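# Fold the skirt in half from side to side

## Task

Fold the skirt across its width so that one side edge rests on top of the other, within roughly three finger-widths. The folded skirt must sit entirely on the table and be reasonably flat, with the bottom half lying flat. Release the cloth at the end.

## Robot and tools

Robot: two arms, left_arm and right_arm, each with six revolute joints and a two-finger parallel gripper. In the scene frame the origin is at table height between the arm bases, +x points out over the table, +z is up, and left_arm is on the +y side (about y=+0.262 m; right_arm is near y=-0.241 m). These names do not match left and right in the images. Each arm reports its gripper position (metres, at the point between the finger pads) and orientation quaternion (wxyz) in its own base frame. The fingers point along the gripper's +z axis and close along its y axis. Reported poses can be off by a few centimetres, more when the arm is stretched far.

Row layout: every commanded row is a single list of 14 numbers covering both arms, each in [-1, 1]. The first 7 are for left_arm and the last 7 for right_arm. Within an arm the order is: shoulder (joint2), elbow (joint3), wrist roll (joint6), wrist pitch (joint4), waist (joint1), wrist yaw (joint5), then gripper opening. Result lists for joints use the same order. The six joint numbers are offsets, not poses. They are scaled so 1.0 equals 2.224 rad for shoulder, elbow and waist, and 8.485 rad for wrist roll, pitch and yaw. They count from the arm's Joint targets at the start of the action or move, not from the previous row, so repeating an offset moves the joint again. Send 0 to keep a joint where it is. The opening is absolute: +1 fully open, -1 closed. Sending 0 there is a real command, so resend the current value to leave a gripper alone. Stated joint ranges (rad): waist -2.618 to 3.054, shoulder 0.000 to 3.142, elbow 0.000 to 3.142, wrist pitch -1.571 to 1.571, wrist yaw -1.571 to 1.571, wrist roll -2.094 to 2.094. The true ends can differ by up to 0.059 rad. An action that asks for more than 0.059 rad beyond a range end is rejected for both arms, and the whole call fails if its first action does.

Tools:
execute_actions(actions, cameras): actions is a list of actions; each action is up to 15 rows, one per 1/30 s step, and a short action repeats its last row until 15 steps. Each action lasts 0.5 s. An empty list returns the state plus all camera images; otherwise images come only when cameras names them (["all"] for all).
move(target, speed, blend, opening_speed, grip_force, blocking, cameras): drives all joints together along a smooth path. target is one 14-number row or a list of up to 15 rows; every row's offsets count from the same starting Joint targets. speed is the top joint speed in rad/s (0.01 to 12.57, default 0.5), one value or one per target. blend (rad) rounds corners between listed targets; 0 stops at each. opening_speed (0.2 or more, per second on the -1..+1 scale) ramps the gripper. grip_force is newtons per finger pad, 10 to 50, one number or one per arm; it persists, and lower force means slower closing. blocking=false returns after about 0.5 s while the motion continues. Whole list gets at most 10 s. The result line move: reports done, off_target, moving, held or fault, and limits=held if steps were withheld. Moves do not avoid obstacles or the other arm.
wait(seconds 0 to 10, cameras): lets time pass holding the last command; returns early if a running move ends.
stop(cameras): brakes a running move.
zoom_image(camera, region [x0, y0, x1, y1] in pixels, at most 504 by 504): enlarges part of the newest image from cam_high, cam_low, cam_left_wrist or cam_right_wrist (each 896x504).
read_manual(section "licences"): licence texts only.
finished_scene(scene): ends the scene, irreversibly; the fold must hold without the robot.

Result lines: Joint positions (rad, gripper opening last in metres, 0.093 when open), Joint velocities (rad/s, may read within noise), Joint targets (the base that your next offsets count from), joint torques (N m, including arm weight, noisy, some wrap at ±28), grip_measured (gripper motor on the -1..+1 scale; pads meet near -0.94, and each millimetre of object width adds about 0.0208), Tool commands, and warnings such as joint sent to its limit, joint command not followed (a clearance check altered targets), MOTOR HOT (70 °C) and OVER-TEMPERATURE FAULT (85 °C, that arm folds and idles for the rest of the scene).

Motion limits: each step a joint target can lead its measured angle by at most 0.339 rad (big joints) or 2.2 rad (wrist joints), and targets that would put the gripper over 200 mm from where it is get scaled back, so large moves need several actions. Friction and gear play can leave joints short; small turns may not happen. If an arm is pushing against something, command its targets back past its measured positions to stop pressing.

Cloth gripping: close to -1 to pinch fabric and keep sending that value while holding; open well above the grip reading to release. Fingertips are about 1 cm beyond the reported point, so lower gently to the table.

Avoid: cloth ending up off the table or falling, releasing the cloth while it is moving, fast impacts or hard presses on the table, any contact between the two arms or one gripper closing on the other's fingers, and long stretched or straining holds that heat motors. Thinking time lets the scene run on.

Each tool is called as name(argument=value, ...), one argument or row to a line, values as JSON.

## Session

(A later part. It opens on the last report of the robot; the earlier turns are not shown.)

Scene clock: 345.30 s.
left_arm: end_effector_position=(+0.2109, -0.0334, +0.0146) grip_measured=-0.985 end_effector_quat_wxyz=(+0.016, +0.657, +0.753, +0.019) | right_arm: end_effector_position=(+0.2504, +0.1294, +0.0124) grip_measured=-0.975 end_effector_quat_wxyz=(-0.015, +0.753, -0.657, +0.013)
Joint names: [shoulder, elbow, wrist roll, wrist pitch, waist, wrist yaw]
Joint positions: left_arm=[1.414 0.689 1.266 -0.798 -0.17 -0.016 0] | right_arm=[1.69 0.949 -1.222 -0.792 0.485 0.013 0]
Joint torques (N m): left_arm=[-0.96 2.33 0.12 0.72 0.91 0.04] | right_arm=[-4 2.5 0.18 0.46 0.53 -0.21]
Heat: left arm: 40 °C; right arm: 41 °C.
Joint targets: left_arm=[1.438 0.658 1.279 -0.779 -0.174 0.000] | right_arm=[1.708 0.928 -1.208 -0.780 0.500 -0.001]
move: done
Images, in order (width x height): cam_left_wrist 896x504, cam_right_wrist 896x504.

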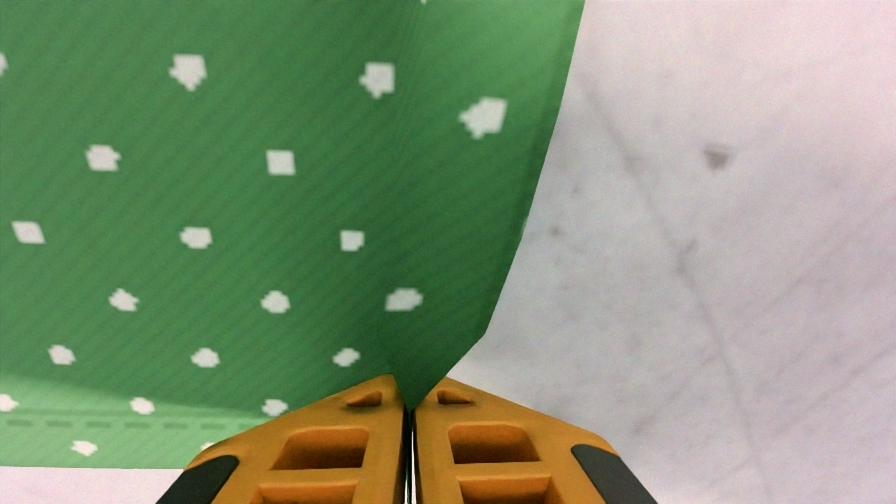

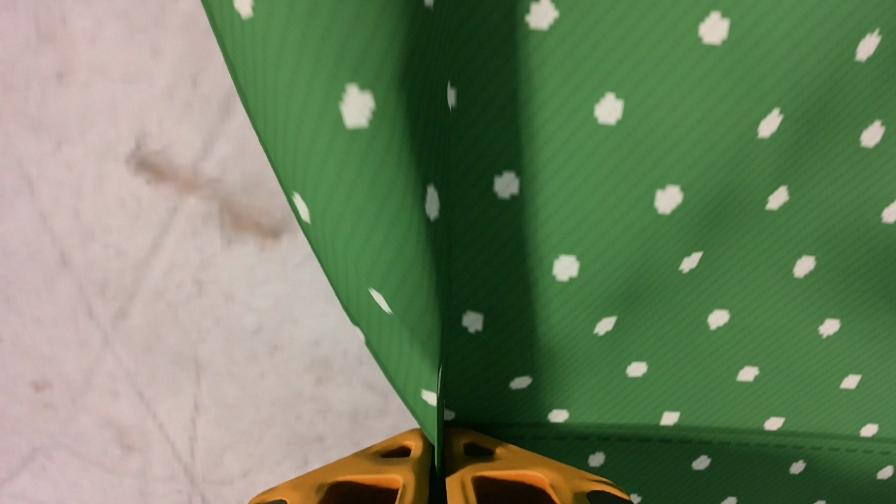

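move(
  target=[-0.0290, 0.0686, 0, -0.0257, 0, 0, -1, -0.0364, 0.0524, 0, -0.0232, 0, 0, -1],
  speed=0.4,
  cameras=["all"],
)

Scene clock: 354.47 s.
left_arm: end_effector_position=(+0.1990, -0.0343, +0.0376) grip_measured=-0.985 end_effector_quat_wxyz=(-0.012, +0.658, +0.753, -0.007) | right_arm: end_effector_position=(+0.2355, +0.1215, +0.0352) grip_measured=-0.975 end_effector_quat_wxyz=(+0.020, +0.753, -0.657, +0.000)
Joint names: [shoulder, elbow, wrist roll, wrist pitch, waist, wrist yaw]
Joint positions: left_arm=[1.397 0.777 1.266 -0.978 -0.17 0 0] | right_arm=[1.655 1.011 -1.222 -0.964 0.485 0.013 0]
Joint torques (N m): left_arm=[-4.68 8.64 0.13 0.16 0.92 0.02] | right_arm=[-7.92 6.82 0.16 0.06 0.46 -0.22]
Heat: left arm: 40 °C; right arm: 40 °C.
Joint targets: left_arm=[1.374 0.811 1.279 -0.997 -0.174 0.000] | right_arm=[1.627 1.045 -1.208 -0.977 0.500 -0.001]
move: done

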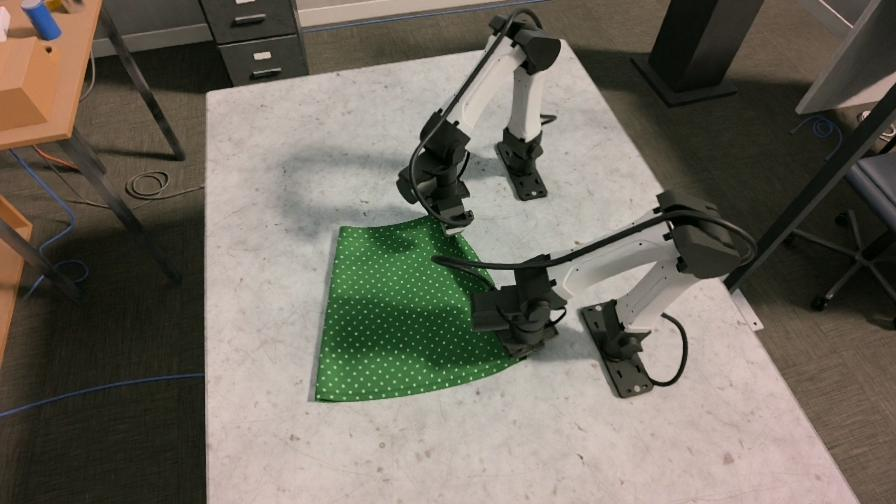

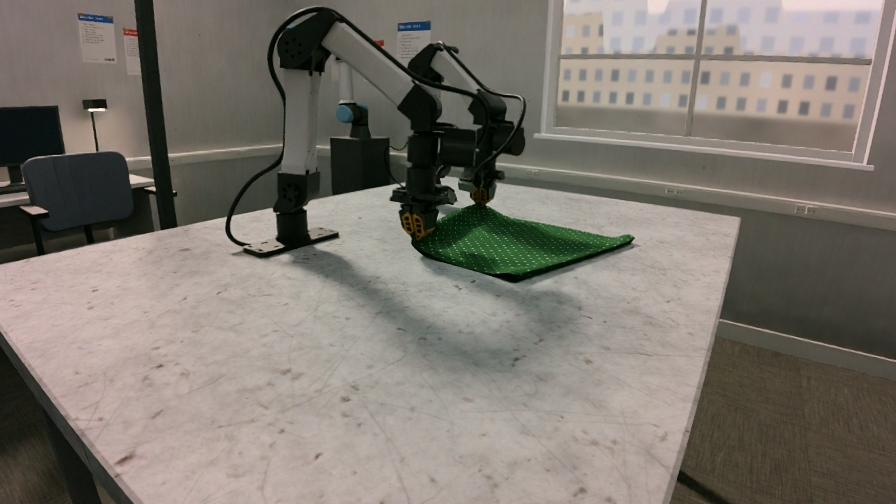

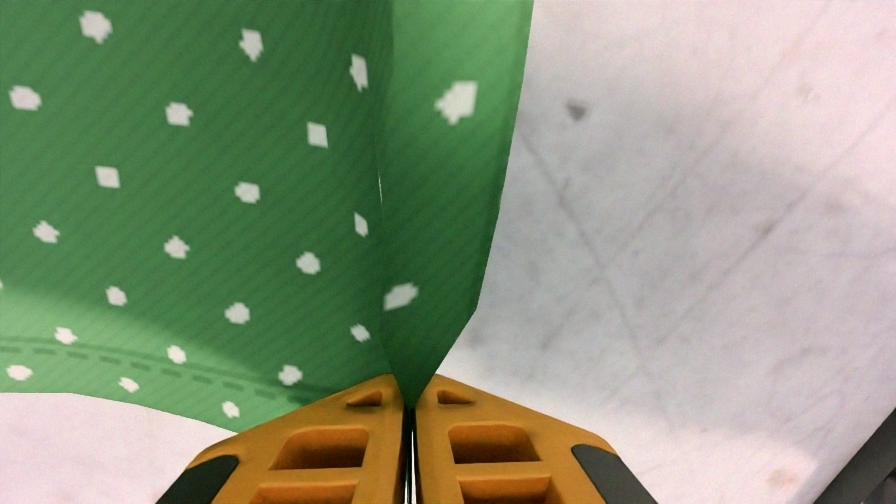

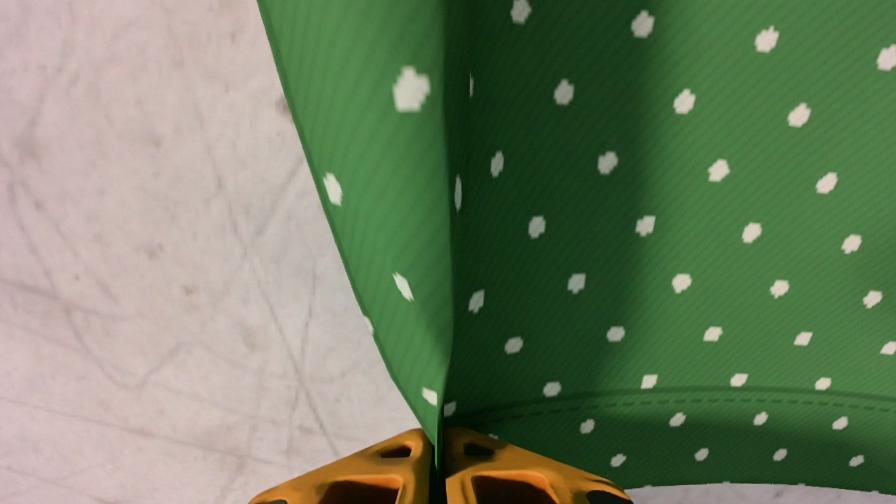

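move(
  target=[
    [-0.0051, 0.0970, 0.0060, -0.0232, 0.0058, 0, -1, -0.0192, 0.0268, -0.0016, -0.0086, -0.0159, 0, -1],
    [0.0766, 0.2667, 0.0166, -0.0369, 0.0178, 0, -1, 0.0209, 0.1312, 0.0016, -0.0219, -0.0409, 0, -1],
    [0.2036, 0.4405, 0.0284, -0.0385, 0.0272, 0, -1, 0.0868, 0.2303, 0.0072, -0.0247, -0.0668, 0, -1],
  ],
  speed=0.4,
  blend=0.05,
  cameras=["all"],
)

Scene clock: 443.43 s.
left_arm: end_effector_position=(+0.3789, -0.0465, +0.1753) grip_measured=-0.985 end_effector_quat_wxyz=(+0.075, +0.723, +0.684, +0.069) | right_arm: end_effector_position=(+0.3372, +0.1265, +0.1159) grip_measured=-0.975 end_effector_quat_wxyz=(-0.047, +0.691, -0.721, +0.027)
Joint names: [shoulder, elbow, wrist roll, wrist pitch, waist, wrist yaw]
Joint positions: left_arm=[1.816 1.748 1.5 -1.298 -0.127 -0.012 0] | right_arm=[1.808 1.515 -1.163 -1.17 0.365 0.013 0]
Joint torques (N m): left_arm=[-6.08 10.29 0.13 0.58 1.28 0.01] | right_arm=[-6.22 8.13 0.22 0.31 -0.64 -0.21]
Heat: left arm: 43 °C; right arm: 44 °C.
Joint targets: left_arm=[1.827 1.791 1.520 -1.323 -0.114 0.000] | right_arm=[1.820 1.557 -1.147 -1.187 0.351 -0.001]
move: off_target (left_arm, right_arm); left_arm: the elbow is farthest, 0.043 rad from its target; right_arm: the elbow is farthest, 0.042 rad from its target

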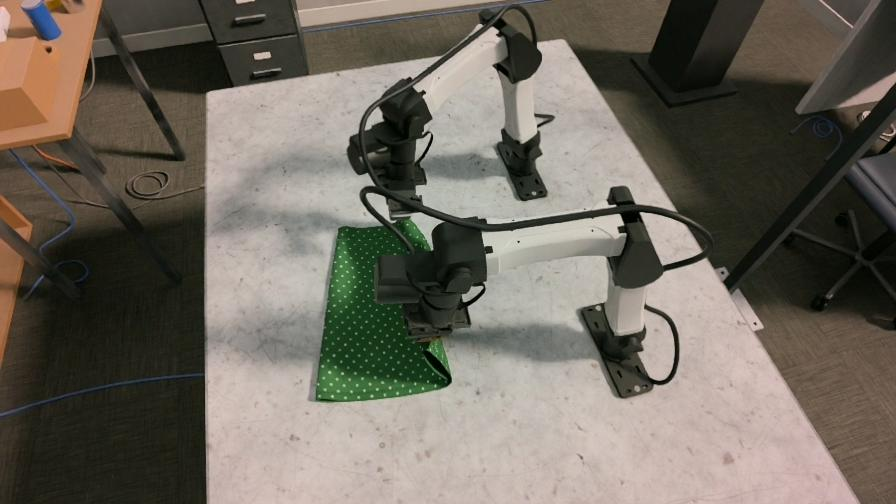

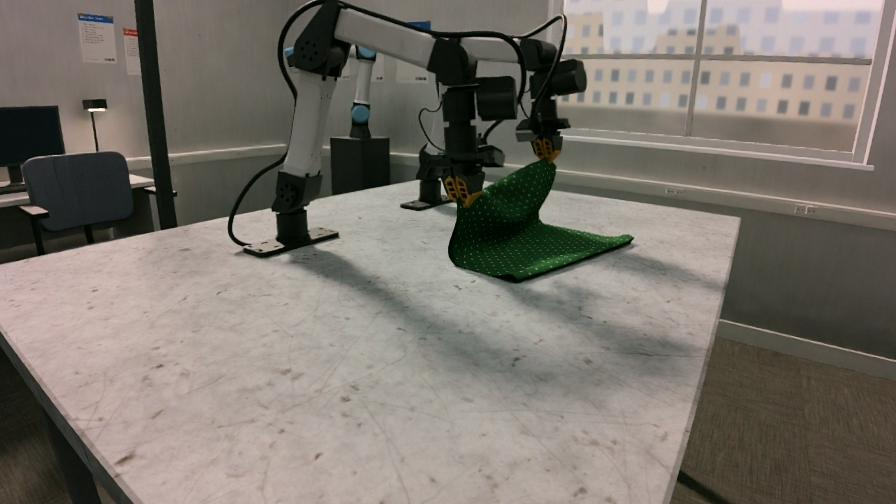

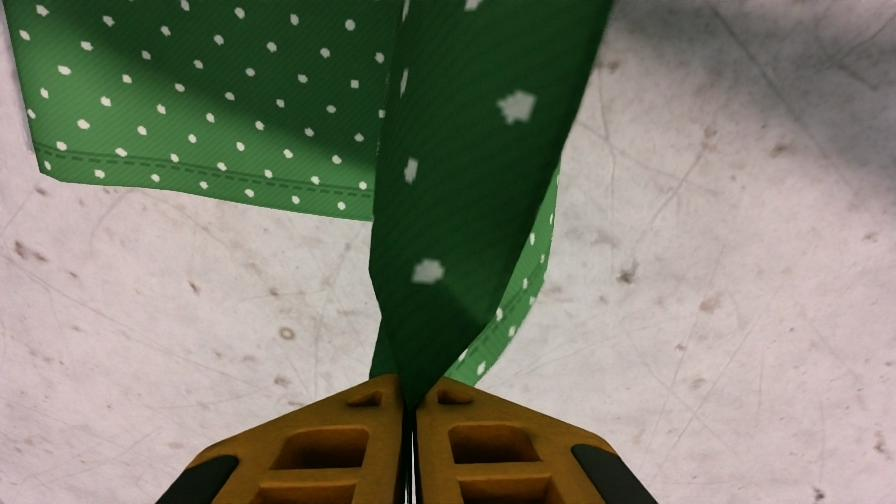

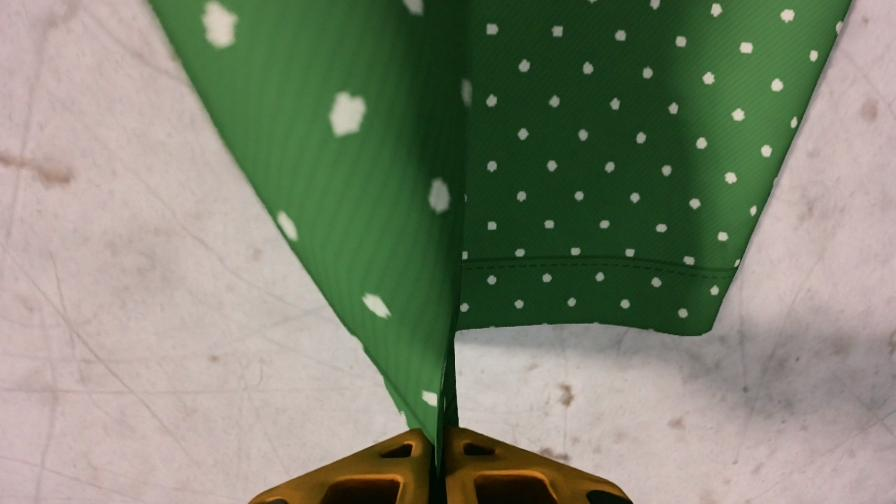

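move(
  target=[
    [0.1208, 0.1189, 0.0118, 0.0133, 0.0059, 0, -1, 0.0729, 0.0715, 0.0052, 0.0062, -0.0193, 0, -1],
    [0.1934, 0.1144, 0.0212, 0.0477, 0.0089, 0, -1, 0.1268, 0.0849, 0.0104, 0.0227, -0.0307, 0, -1],
    [0.2206, 0.0412, 0.0271, 0.0834, 0.0096, 0, -1, 0.1411, 0.0523, 0.0159, 0.0410, -0.0344, 0, -1],
  ],
  speed=0.4,
  blend=0.05,
  cameras=["all"],
)

Scene clock: 474.13 s.
left_arm: end_effector_position=(+0.5576, -0.0581, +0.0541) grip_measured=-0.985 end_effector_quat_wxyz=(+0.164, +0.773, +0.585, +0.183) | right_arm: end_effector_position=(+0.4496, +0.1318, +0.0576) grip_measured=-0.975 end_effector_quat_wxyz=(+0.121, -0.606, +0.784, -0.054)
Joint names: [shoulder, elbow, wrist roll, wrist pitch, waist, wrist yaw]
Joint positions: left_arm=[2.304 1.895 1.741 -0.666 -0.107 -0.012 0] | right_arm=[2.118 1.689 -1.028 -0.877 0.29 0.013 0]
Joint torques (N m): left_arm=[-9.69 5.41 0.12 1.94 1.31 0] | right_arm=[-8.58 3.89 0.23 1.17 -0.77 -0.2]
Heat: left arm: 45 °C; right arm: 45 °C.
Joint targets: left_arm=[2.317 1.882 1.750 -0.616 -0.092 0.000] | right_arm=[2.134 1.673 -1.012 -0.839 0.275 -0.001]
move: off_target (left_arm, right_arm); left_arm: the wrist pitch is farthest, 0.051 rad from its target; right_arm: the wrist pitch is farthest, 0.037 rad from its target

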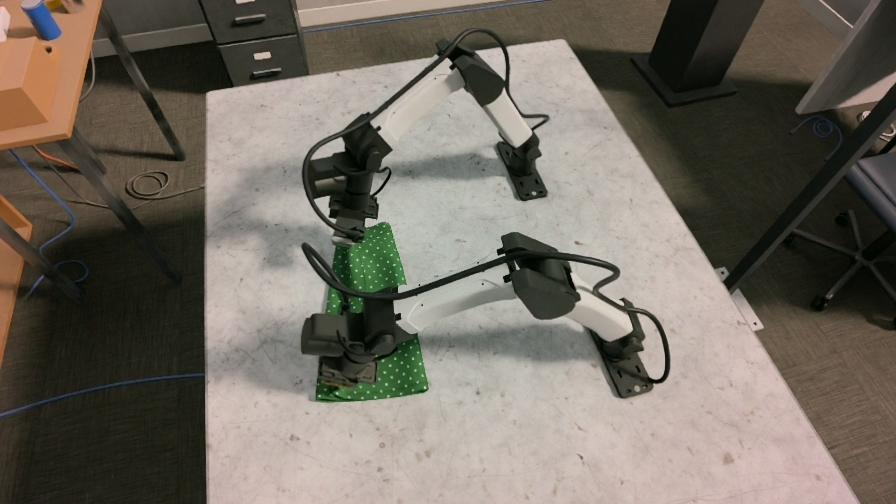

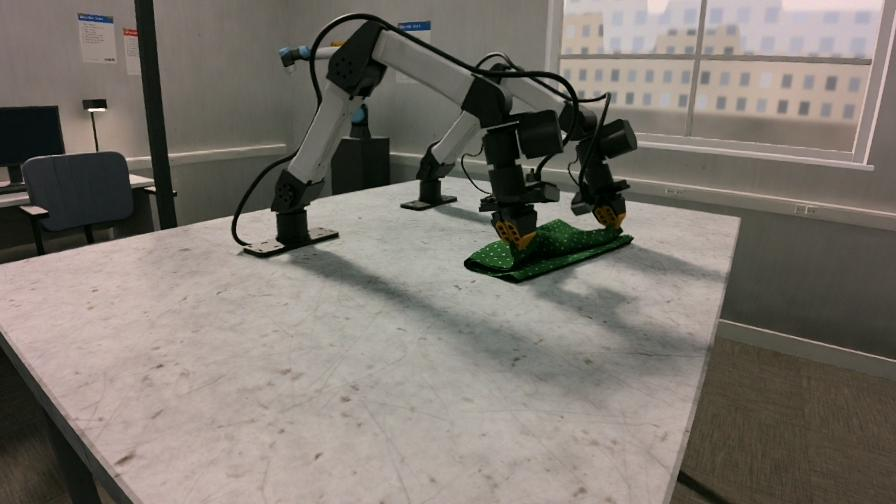

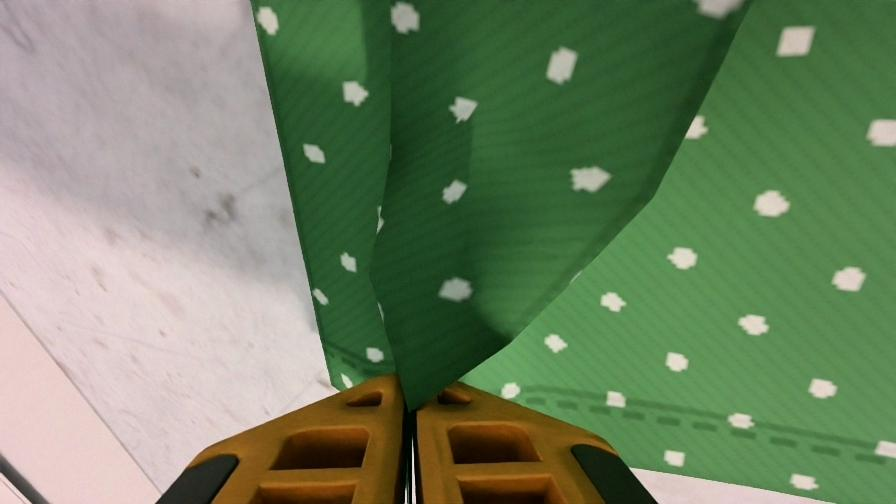

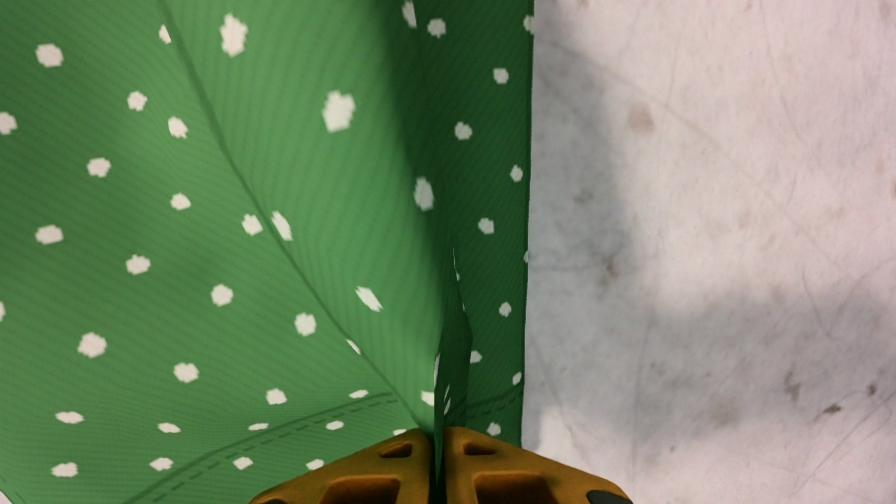

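zoom_image(
  camera="cam_high",
  region=[270, 200, 470, 420],
)

Scaled by 2.291 from the camera's 896x504 image, which has a finer 1280x720 frame.

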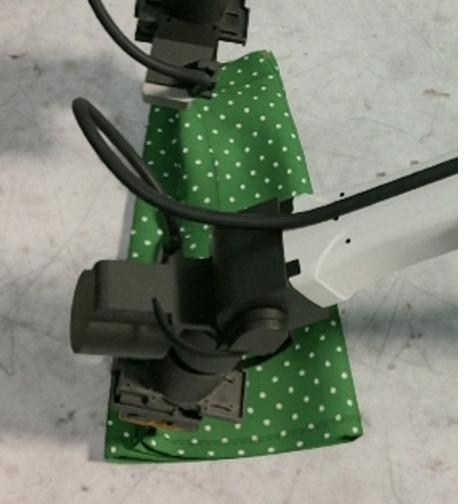

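move(
  target=[0.0662, 0.0594, 0, 0.0019, 0.0054, 0, -1, 0.0471, 0.0120, -0.0068, 0.0092, -0.0270, 0, -1],
  speed=0.2,
  cameras=["all"],
)

Scene clock: 604.93 s.
left_arm: end_effector_position=(+0.5820, -0.0562, +0.0260) grip_measured=-0.985 end_effector_quat_wxyz=(+0.171, +0.769, +0.587, +0.185) | right_arm: end_effector_position=(+0.4668, +0.1087, +0.0171) grip_measured=-0.975 end_effector_quat_wxyz=(+0.110, -0.598, +0.792, -0.051)
Joint names: [shoulder, elbow, wrist roll, wrist pitch, waist, wrist yaw]
Joint positions: left_arm=[2.425 1.989 1.741 -0.625 -0.097 -0.001 0] | right_arm=[2.218 1.689 -1.064 -0.798 0.23 0.004 0]
Joint torques (N m): left_arm=[-8.29 9.13 0.11 1.71 1.43 0.01] | right_arm=[-8.7 5.83 0 1.11 -0.77 -0.19]
Heat: left arm: 61 °C; right arm: 42 °C.
Joint targets: left_arm=[2.464 2.014 1.750 -0.600 -0.080 0.000] | right_arm=[2.239 1.700 -1.070 -0.761 0.215 -0.001]
move: off_target (left_arm, right_arm); left_arm: the shoulder is farthest, 0.039 rad from its target; right_arm: the wrist pitch is farthest, 0.037 rad from its target

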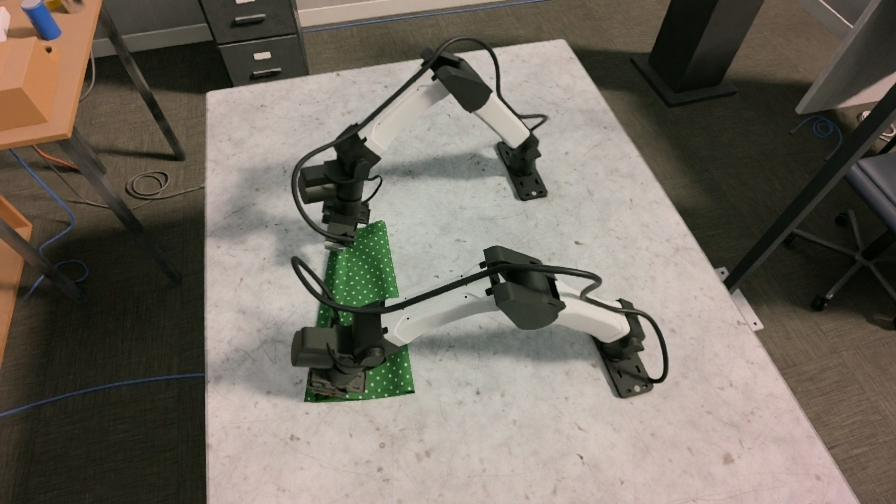

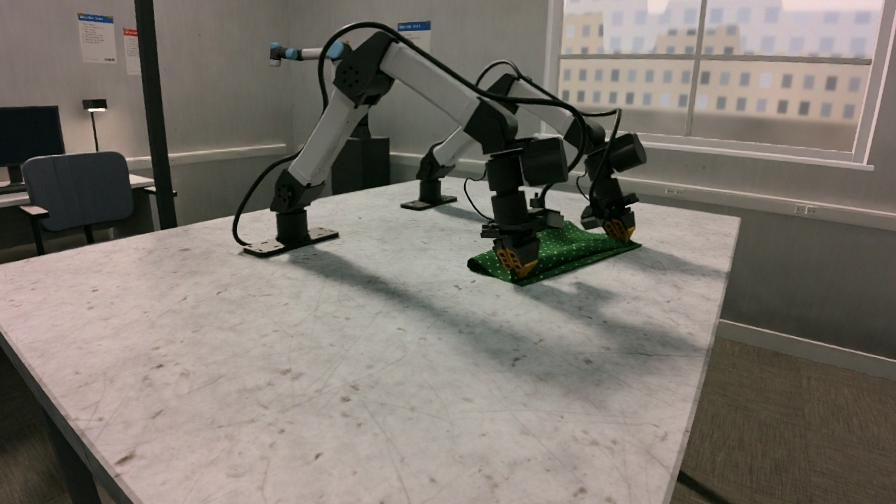

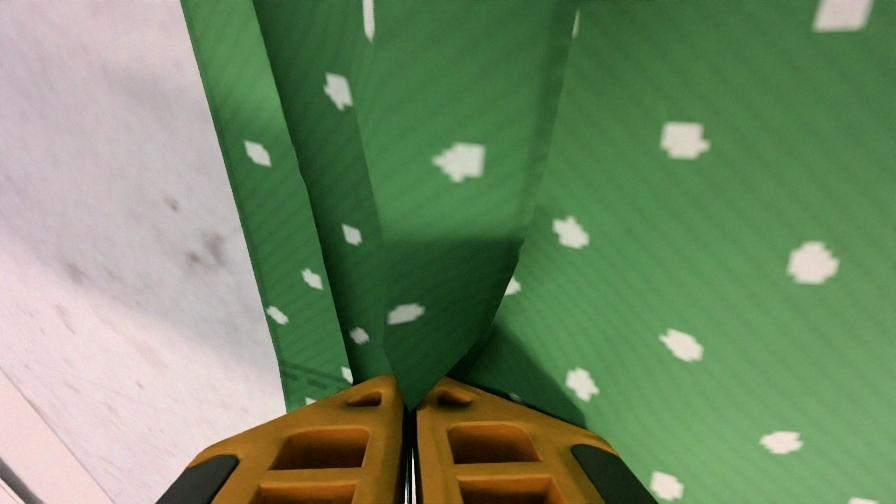

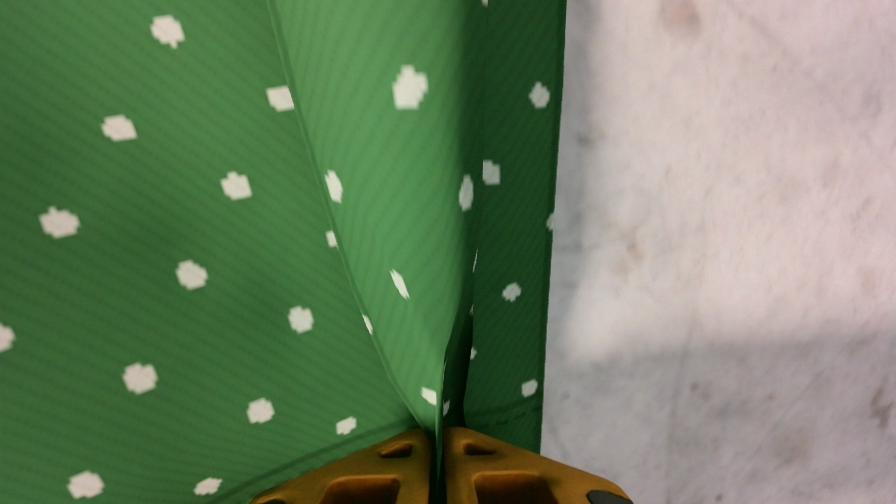

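move(
  target=[
    [0.0135, 0, 0, 0, 0, 0, -1, 0.0035, 0, 0, 0, 0, 0, -1],
    [0.0135, 0, 0, 0, 0, 0, -0.5, 0.0035, 0, 0, 0, 0, 0, -0.5],
  ],
  speed=0.2,
  opening_speed=0.8,
  cameras=["all"],
)

Scene clock: 618.73 s.
left_arm: end_effector_position=(+0.5934, -0.0589, +0.0307) grip_measured=-0.503 end_effector_quat_wxyz=(+0.189, +0.765, +0.583, +0.198) | right_arm: end_effector_position=(+0.4738, +0.1067, +0.0181) grip_measured=-0.502 end_effector_quat_wxyz=(+0.120, -0.595, +0.792, -0.060)
Joint names: [shoulder, elbow, wrist roll, wrist pitch, waist, wrist yaw]
Joint positions: left_arm=[2.436 2.004 1.741 -0.584 -0.097 0.008 0.021] | right_arm=[2.219 1.689 -1.065 -0.771 0.226 0.012 0.021]
Joint torques (N m): left_arm=[-6.97 7.76 0.11 1.36 1.46 -0.07] | right_arm=[-8.28 5.82 -0.01 0.89 -0.76 -0.19]
Heat: left arm: 62 °C; right arm: 41 °C.
Joint targets: left_arm=[2.494 2.014 1.750 -0.600 -0.080 0.000] | right_arm=[2.247 1.700 -1.070 -0.761 0.215 -0.001]
move: off_target (left_arm); target 2's new numbers were sent with left_arm's shoulder 0.058 rad from that target; left_arm: the shoulder is farthest, 0.058 rad from its target

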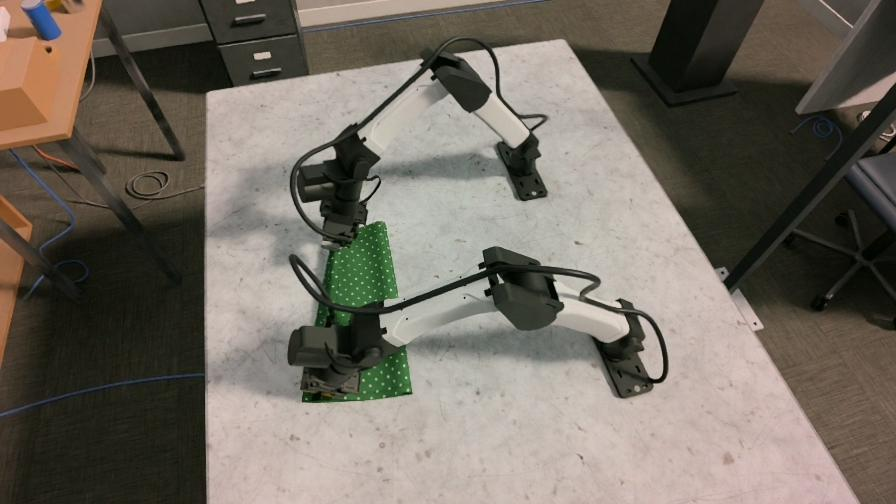

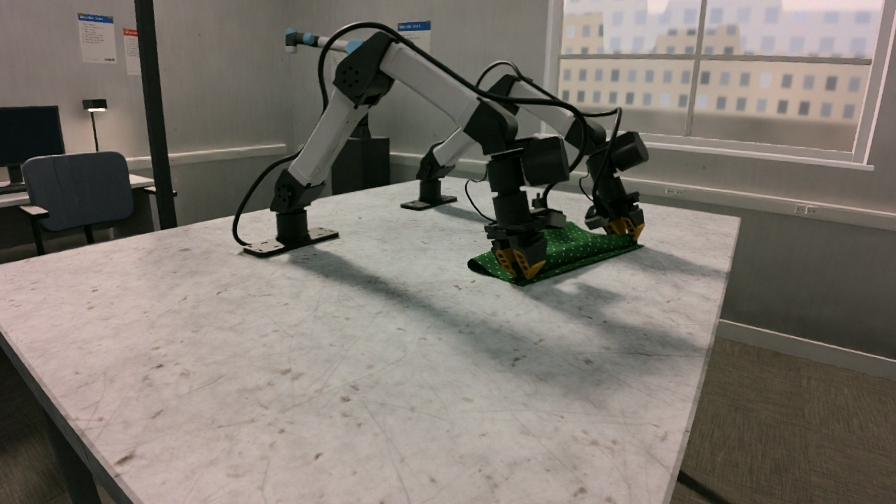

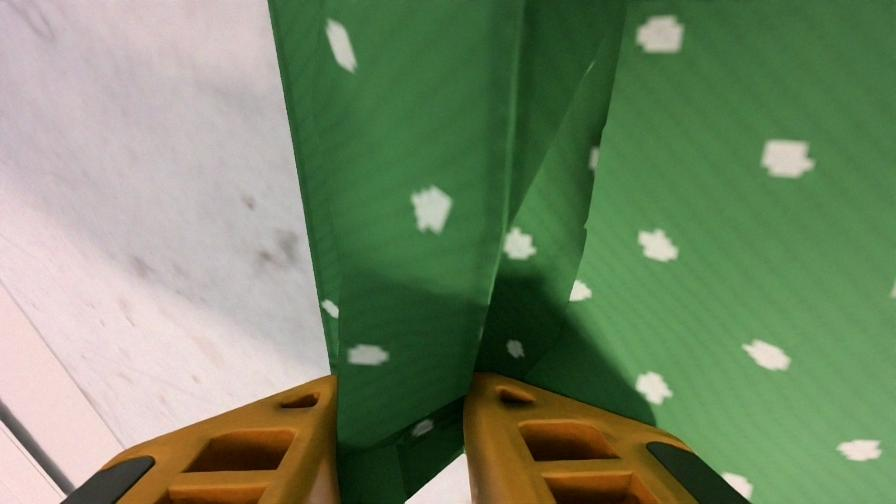

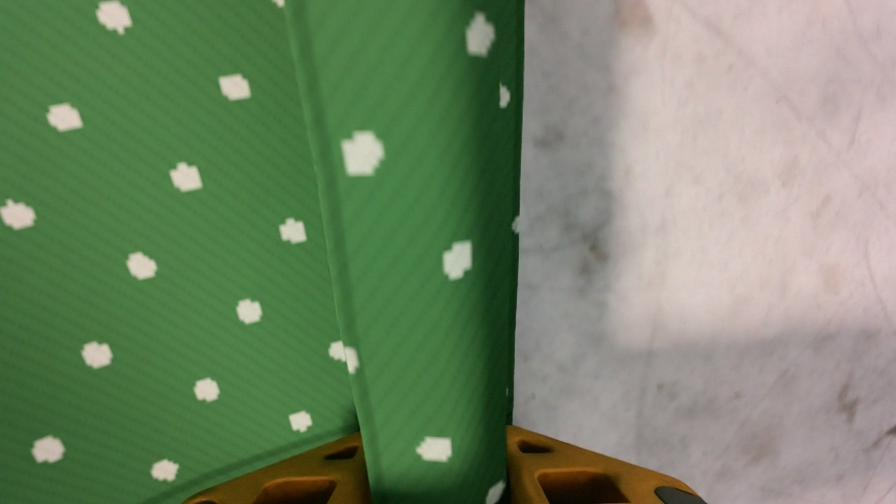

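move(
  target=[-0.0718, 0.0113, 0, -0.0183, 0, 0, -0.5, -0.0448, 0.0552, 0, -0.0252, 0, 0, -0.5],
  speed=0.3,
  cameras=["all"],
)

Scene clock: 636.30 s.
left_arm: end_effector_position=(+0.5708, -0.0537, +0.0458) grip_measured=-0.503 end_effector_quat_wxyz=(+0.160, +0.772, +0.590, +0.175) | right_arm: end_effector_position=(+0.4616, +0.1039, +0.0499) grip_measured=-0.501 end_effector_quat_wxyz=(+0.095, -0.598, +0.795, -0.049)
Joint names: [shoulder, elbow, wrist roll, wrist pitch, waist, wrist yaw]
Joint positions: left_arm=[2.384 2.009 1.741 -0.717 -0.095 -0.004 0.021] | right_arm=[2.19 1.784 -1.065 -0.952 0.226 0.012 0.021]
Joint torques (N m): left_arm=[-15.25 9.68 0.11 0.99 1.46 -0.07] | right_arm=[-14.22 7.97 0 0.48 -0.8 -0.19]
Heat: left arm: 62 °C; right arm: 44 °C.
Joint targets: left_arm=[2.335 2.039 1.750 -0.755 -0.080 0.000] | right_arm=[2.147 1.823 -1.070 -0.975 0.215 -0.001]
move: off_target (left_arm, right_arm); left_arm: the shoulder is farthest, 0.049 rad from its target; right_arm: the shoulder is farthest, 0.043 rad from its target

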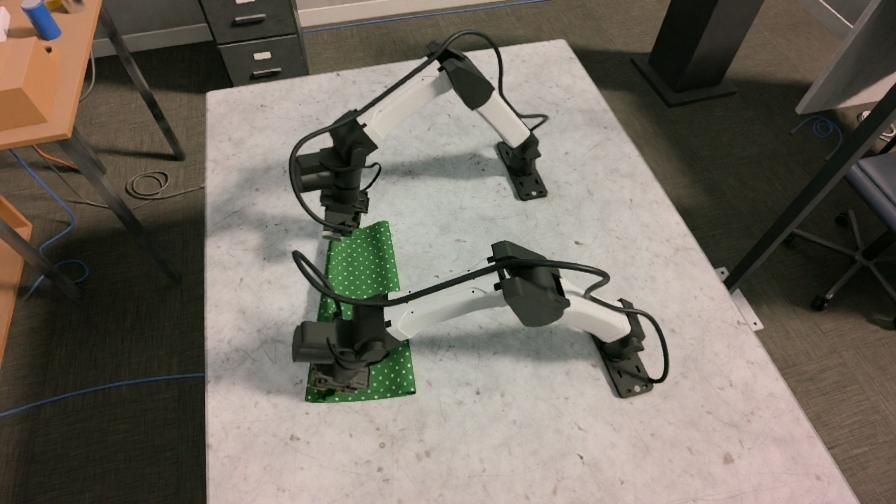

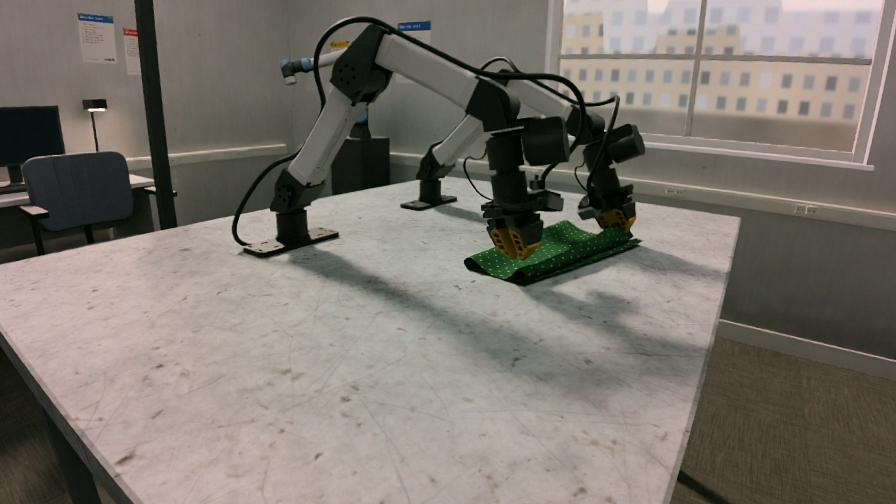

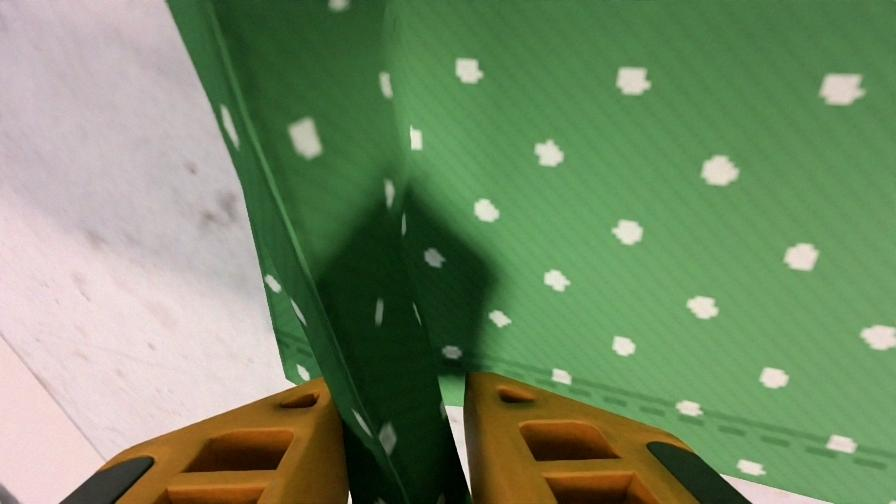

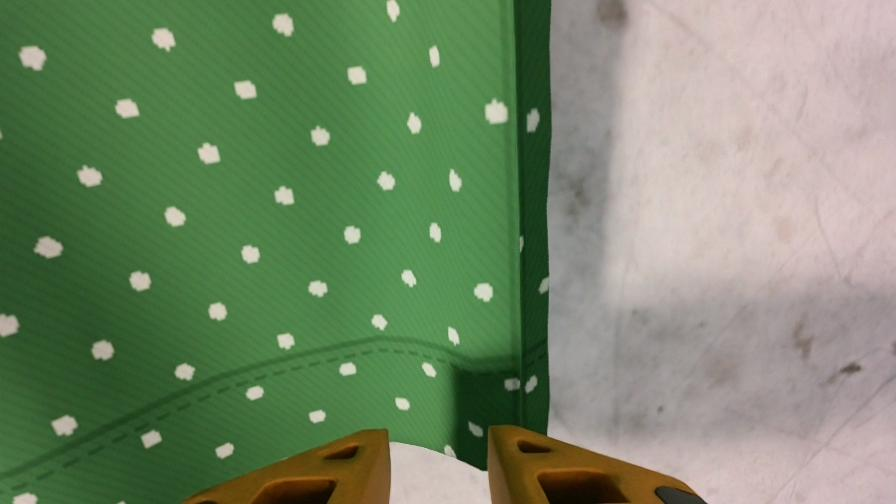

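move(
  target=[-0.08, 0.01, 0, -0.012, 0, 0, 0, -0.07, 0.03, 0, -0.01, 0, 0, -0.4],
  speed=0.4,
  opening_speed=0.6,
  cameras=["all"],
)

Scene clock: 643.63 s.
left_arm: end_effector_position=(+0.5586, -0.0526, +0.1511) grip_measured=-0.003 end_effector_quat_wxyz=(+0.200, +0.758, +0.580, +0.219) | right_arm: end_effector_position=(+0.4642, +0.1045, +0.1477) grip_measured=-0.401 end_effector_quat_wxyz=(+0.171, -0.590, +0.785, -0.083)
Joint names: [shoulder, elbow, wrist roll, wrist pitch, waist, wrist yaw]
Joint positions: left_arm=[2.186 2.032 1.741 -0.814 -0.095 -0.004 0.045] | right_arm=[2.017 1.859 -1.065 -1.03 0.226 0.012 0.026]
Joint torques (N m): left_arm=[-12.62 9.88 0.11 1.16 1.46 -0.08] | right_arm=[-11.84 7.71 -0.01 0.74 -0.83 -0.18]
Heat: left arm: 68 °C; right arm: 45 °C.
Joint targets: left_arm=[2.157 2.062 1.750 -0.857 -0.080 0.000] | right_arm=[1.991 1.890 -1.070 -1.060 0.215 -0.001]
move: off_target (left_arm); left_arm: the wrist pitch is farthest, 0.043 rad from its target

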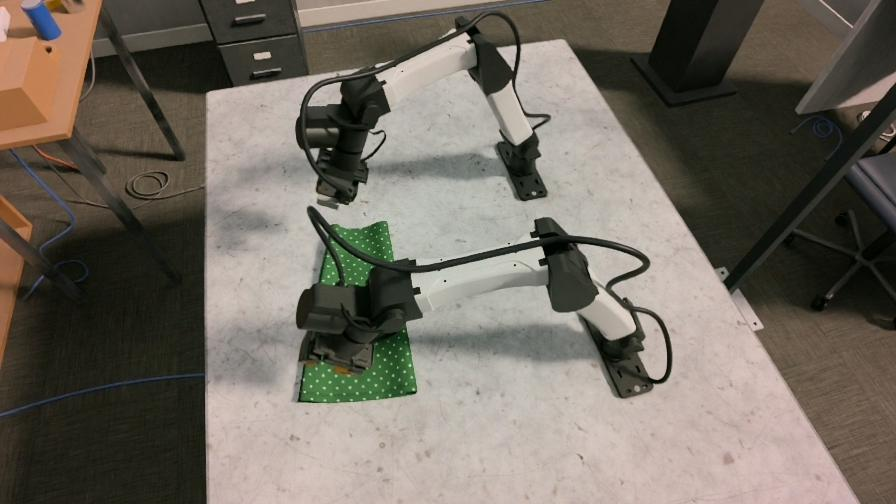

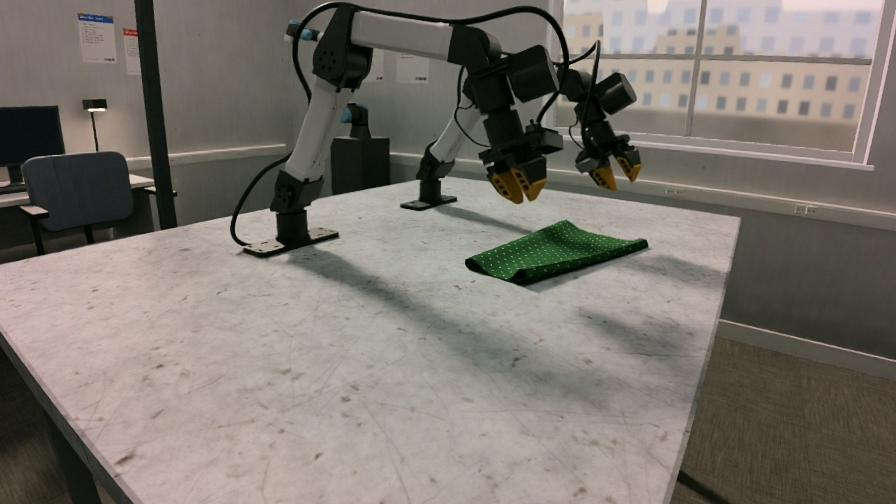

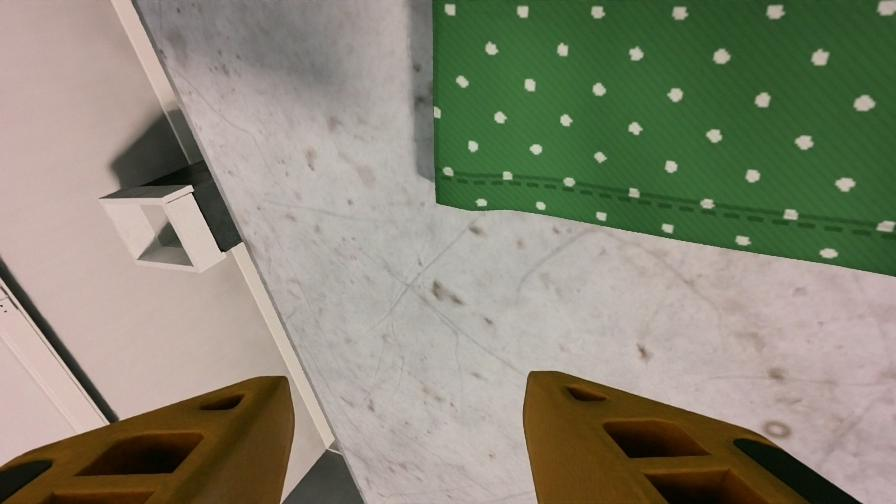

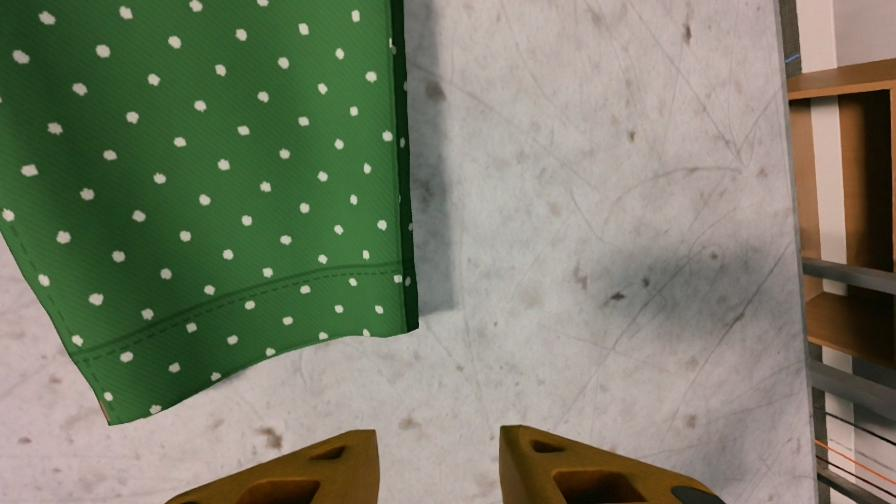

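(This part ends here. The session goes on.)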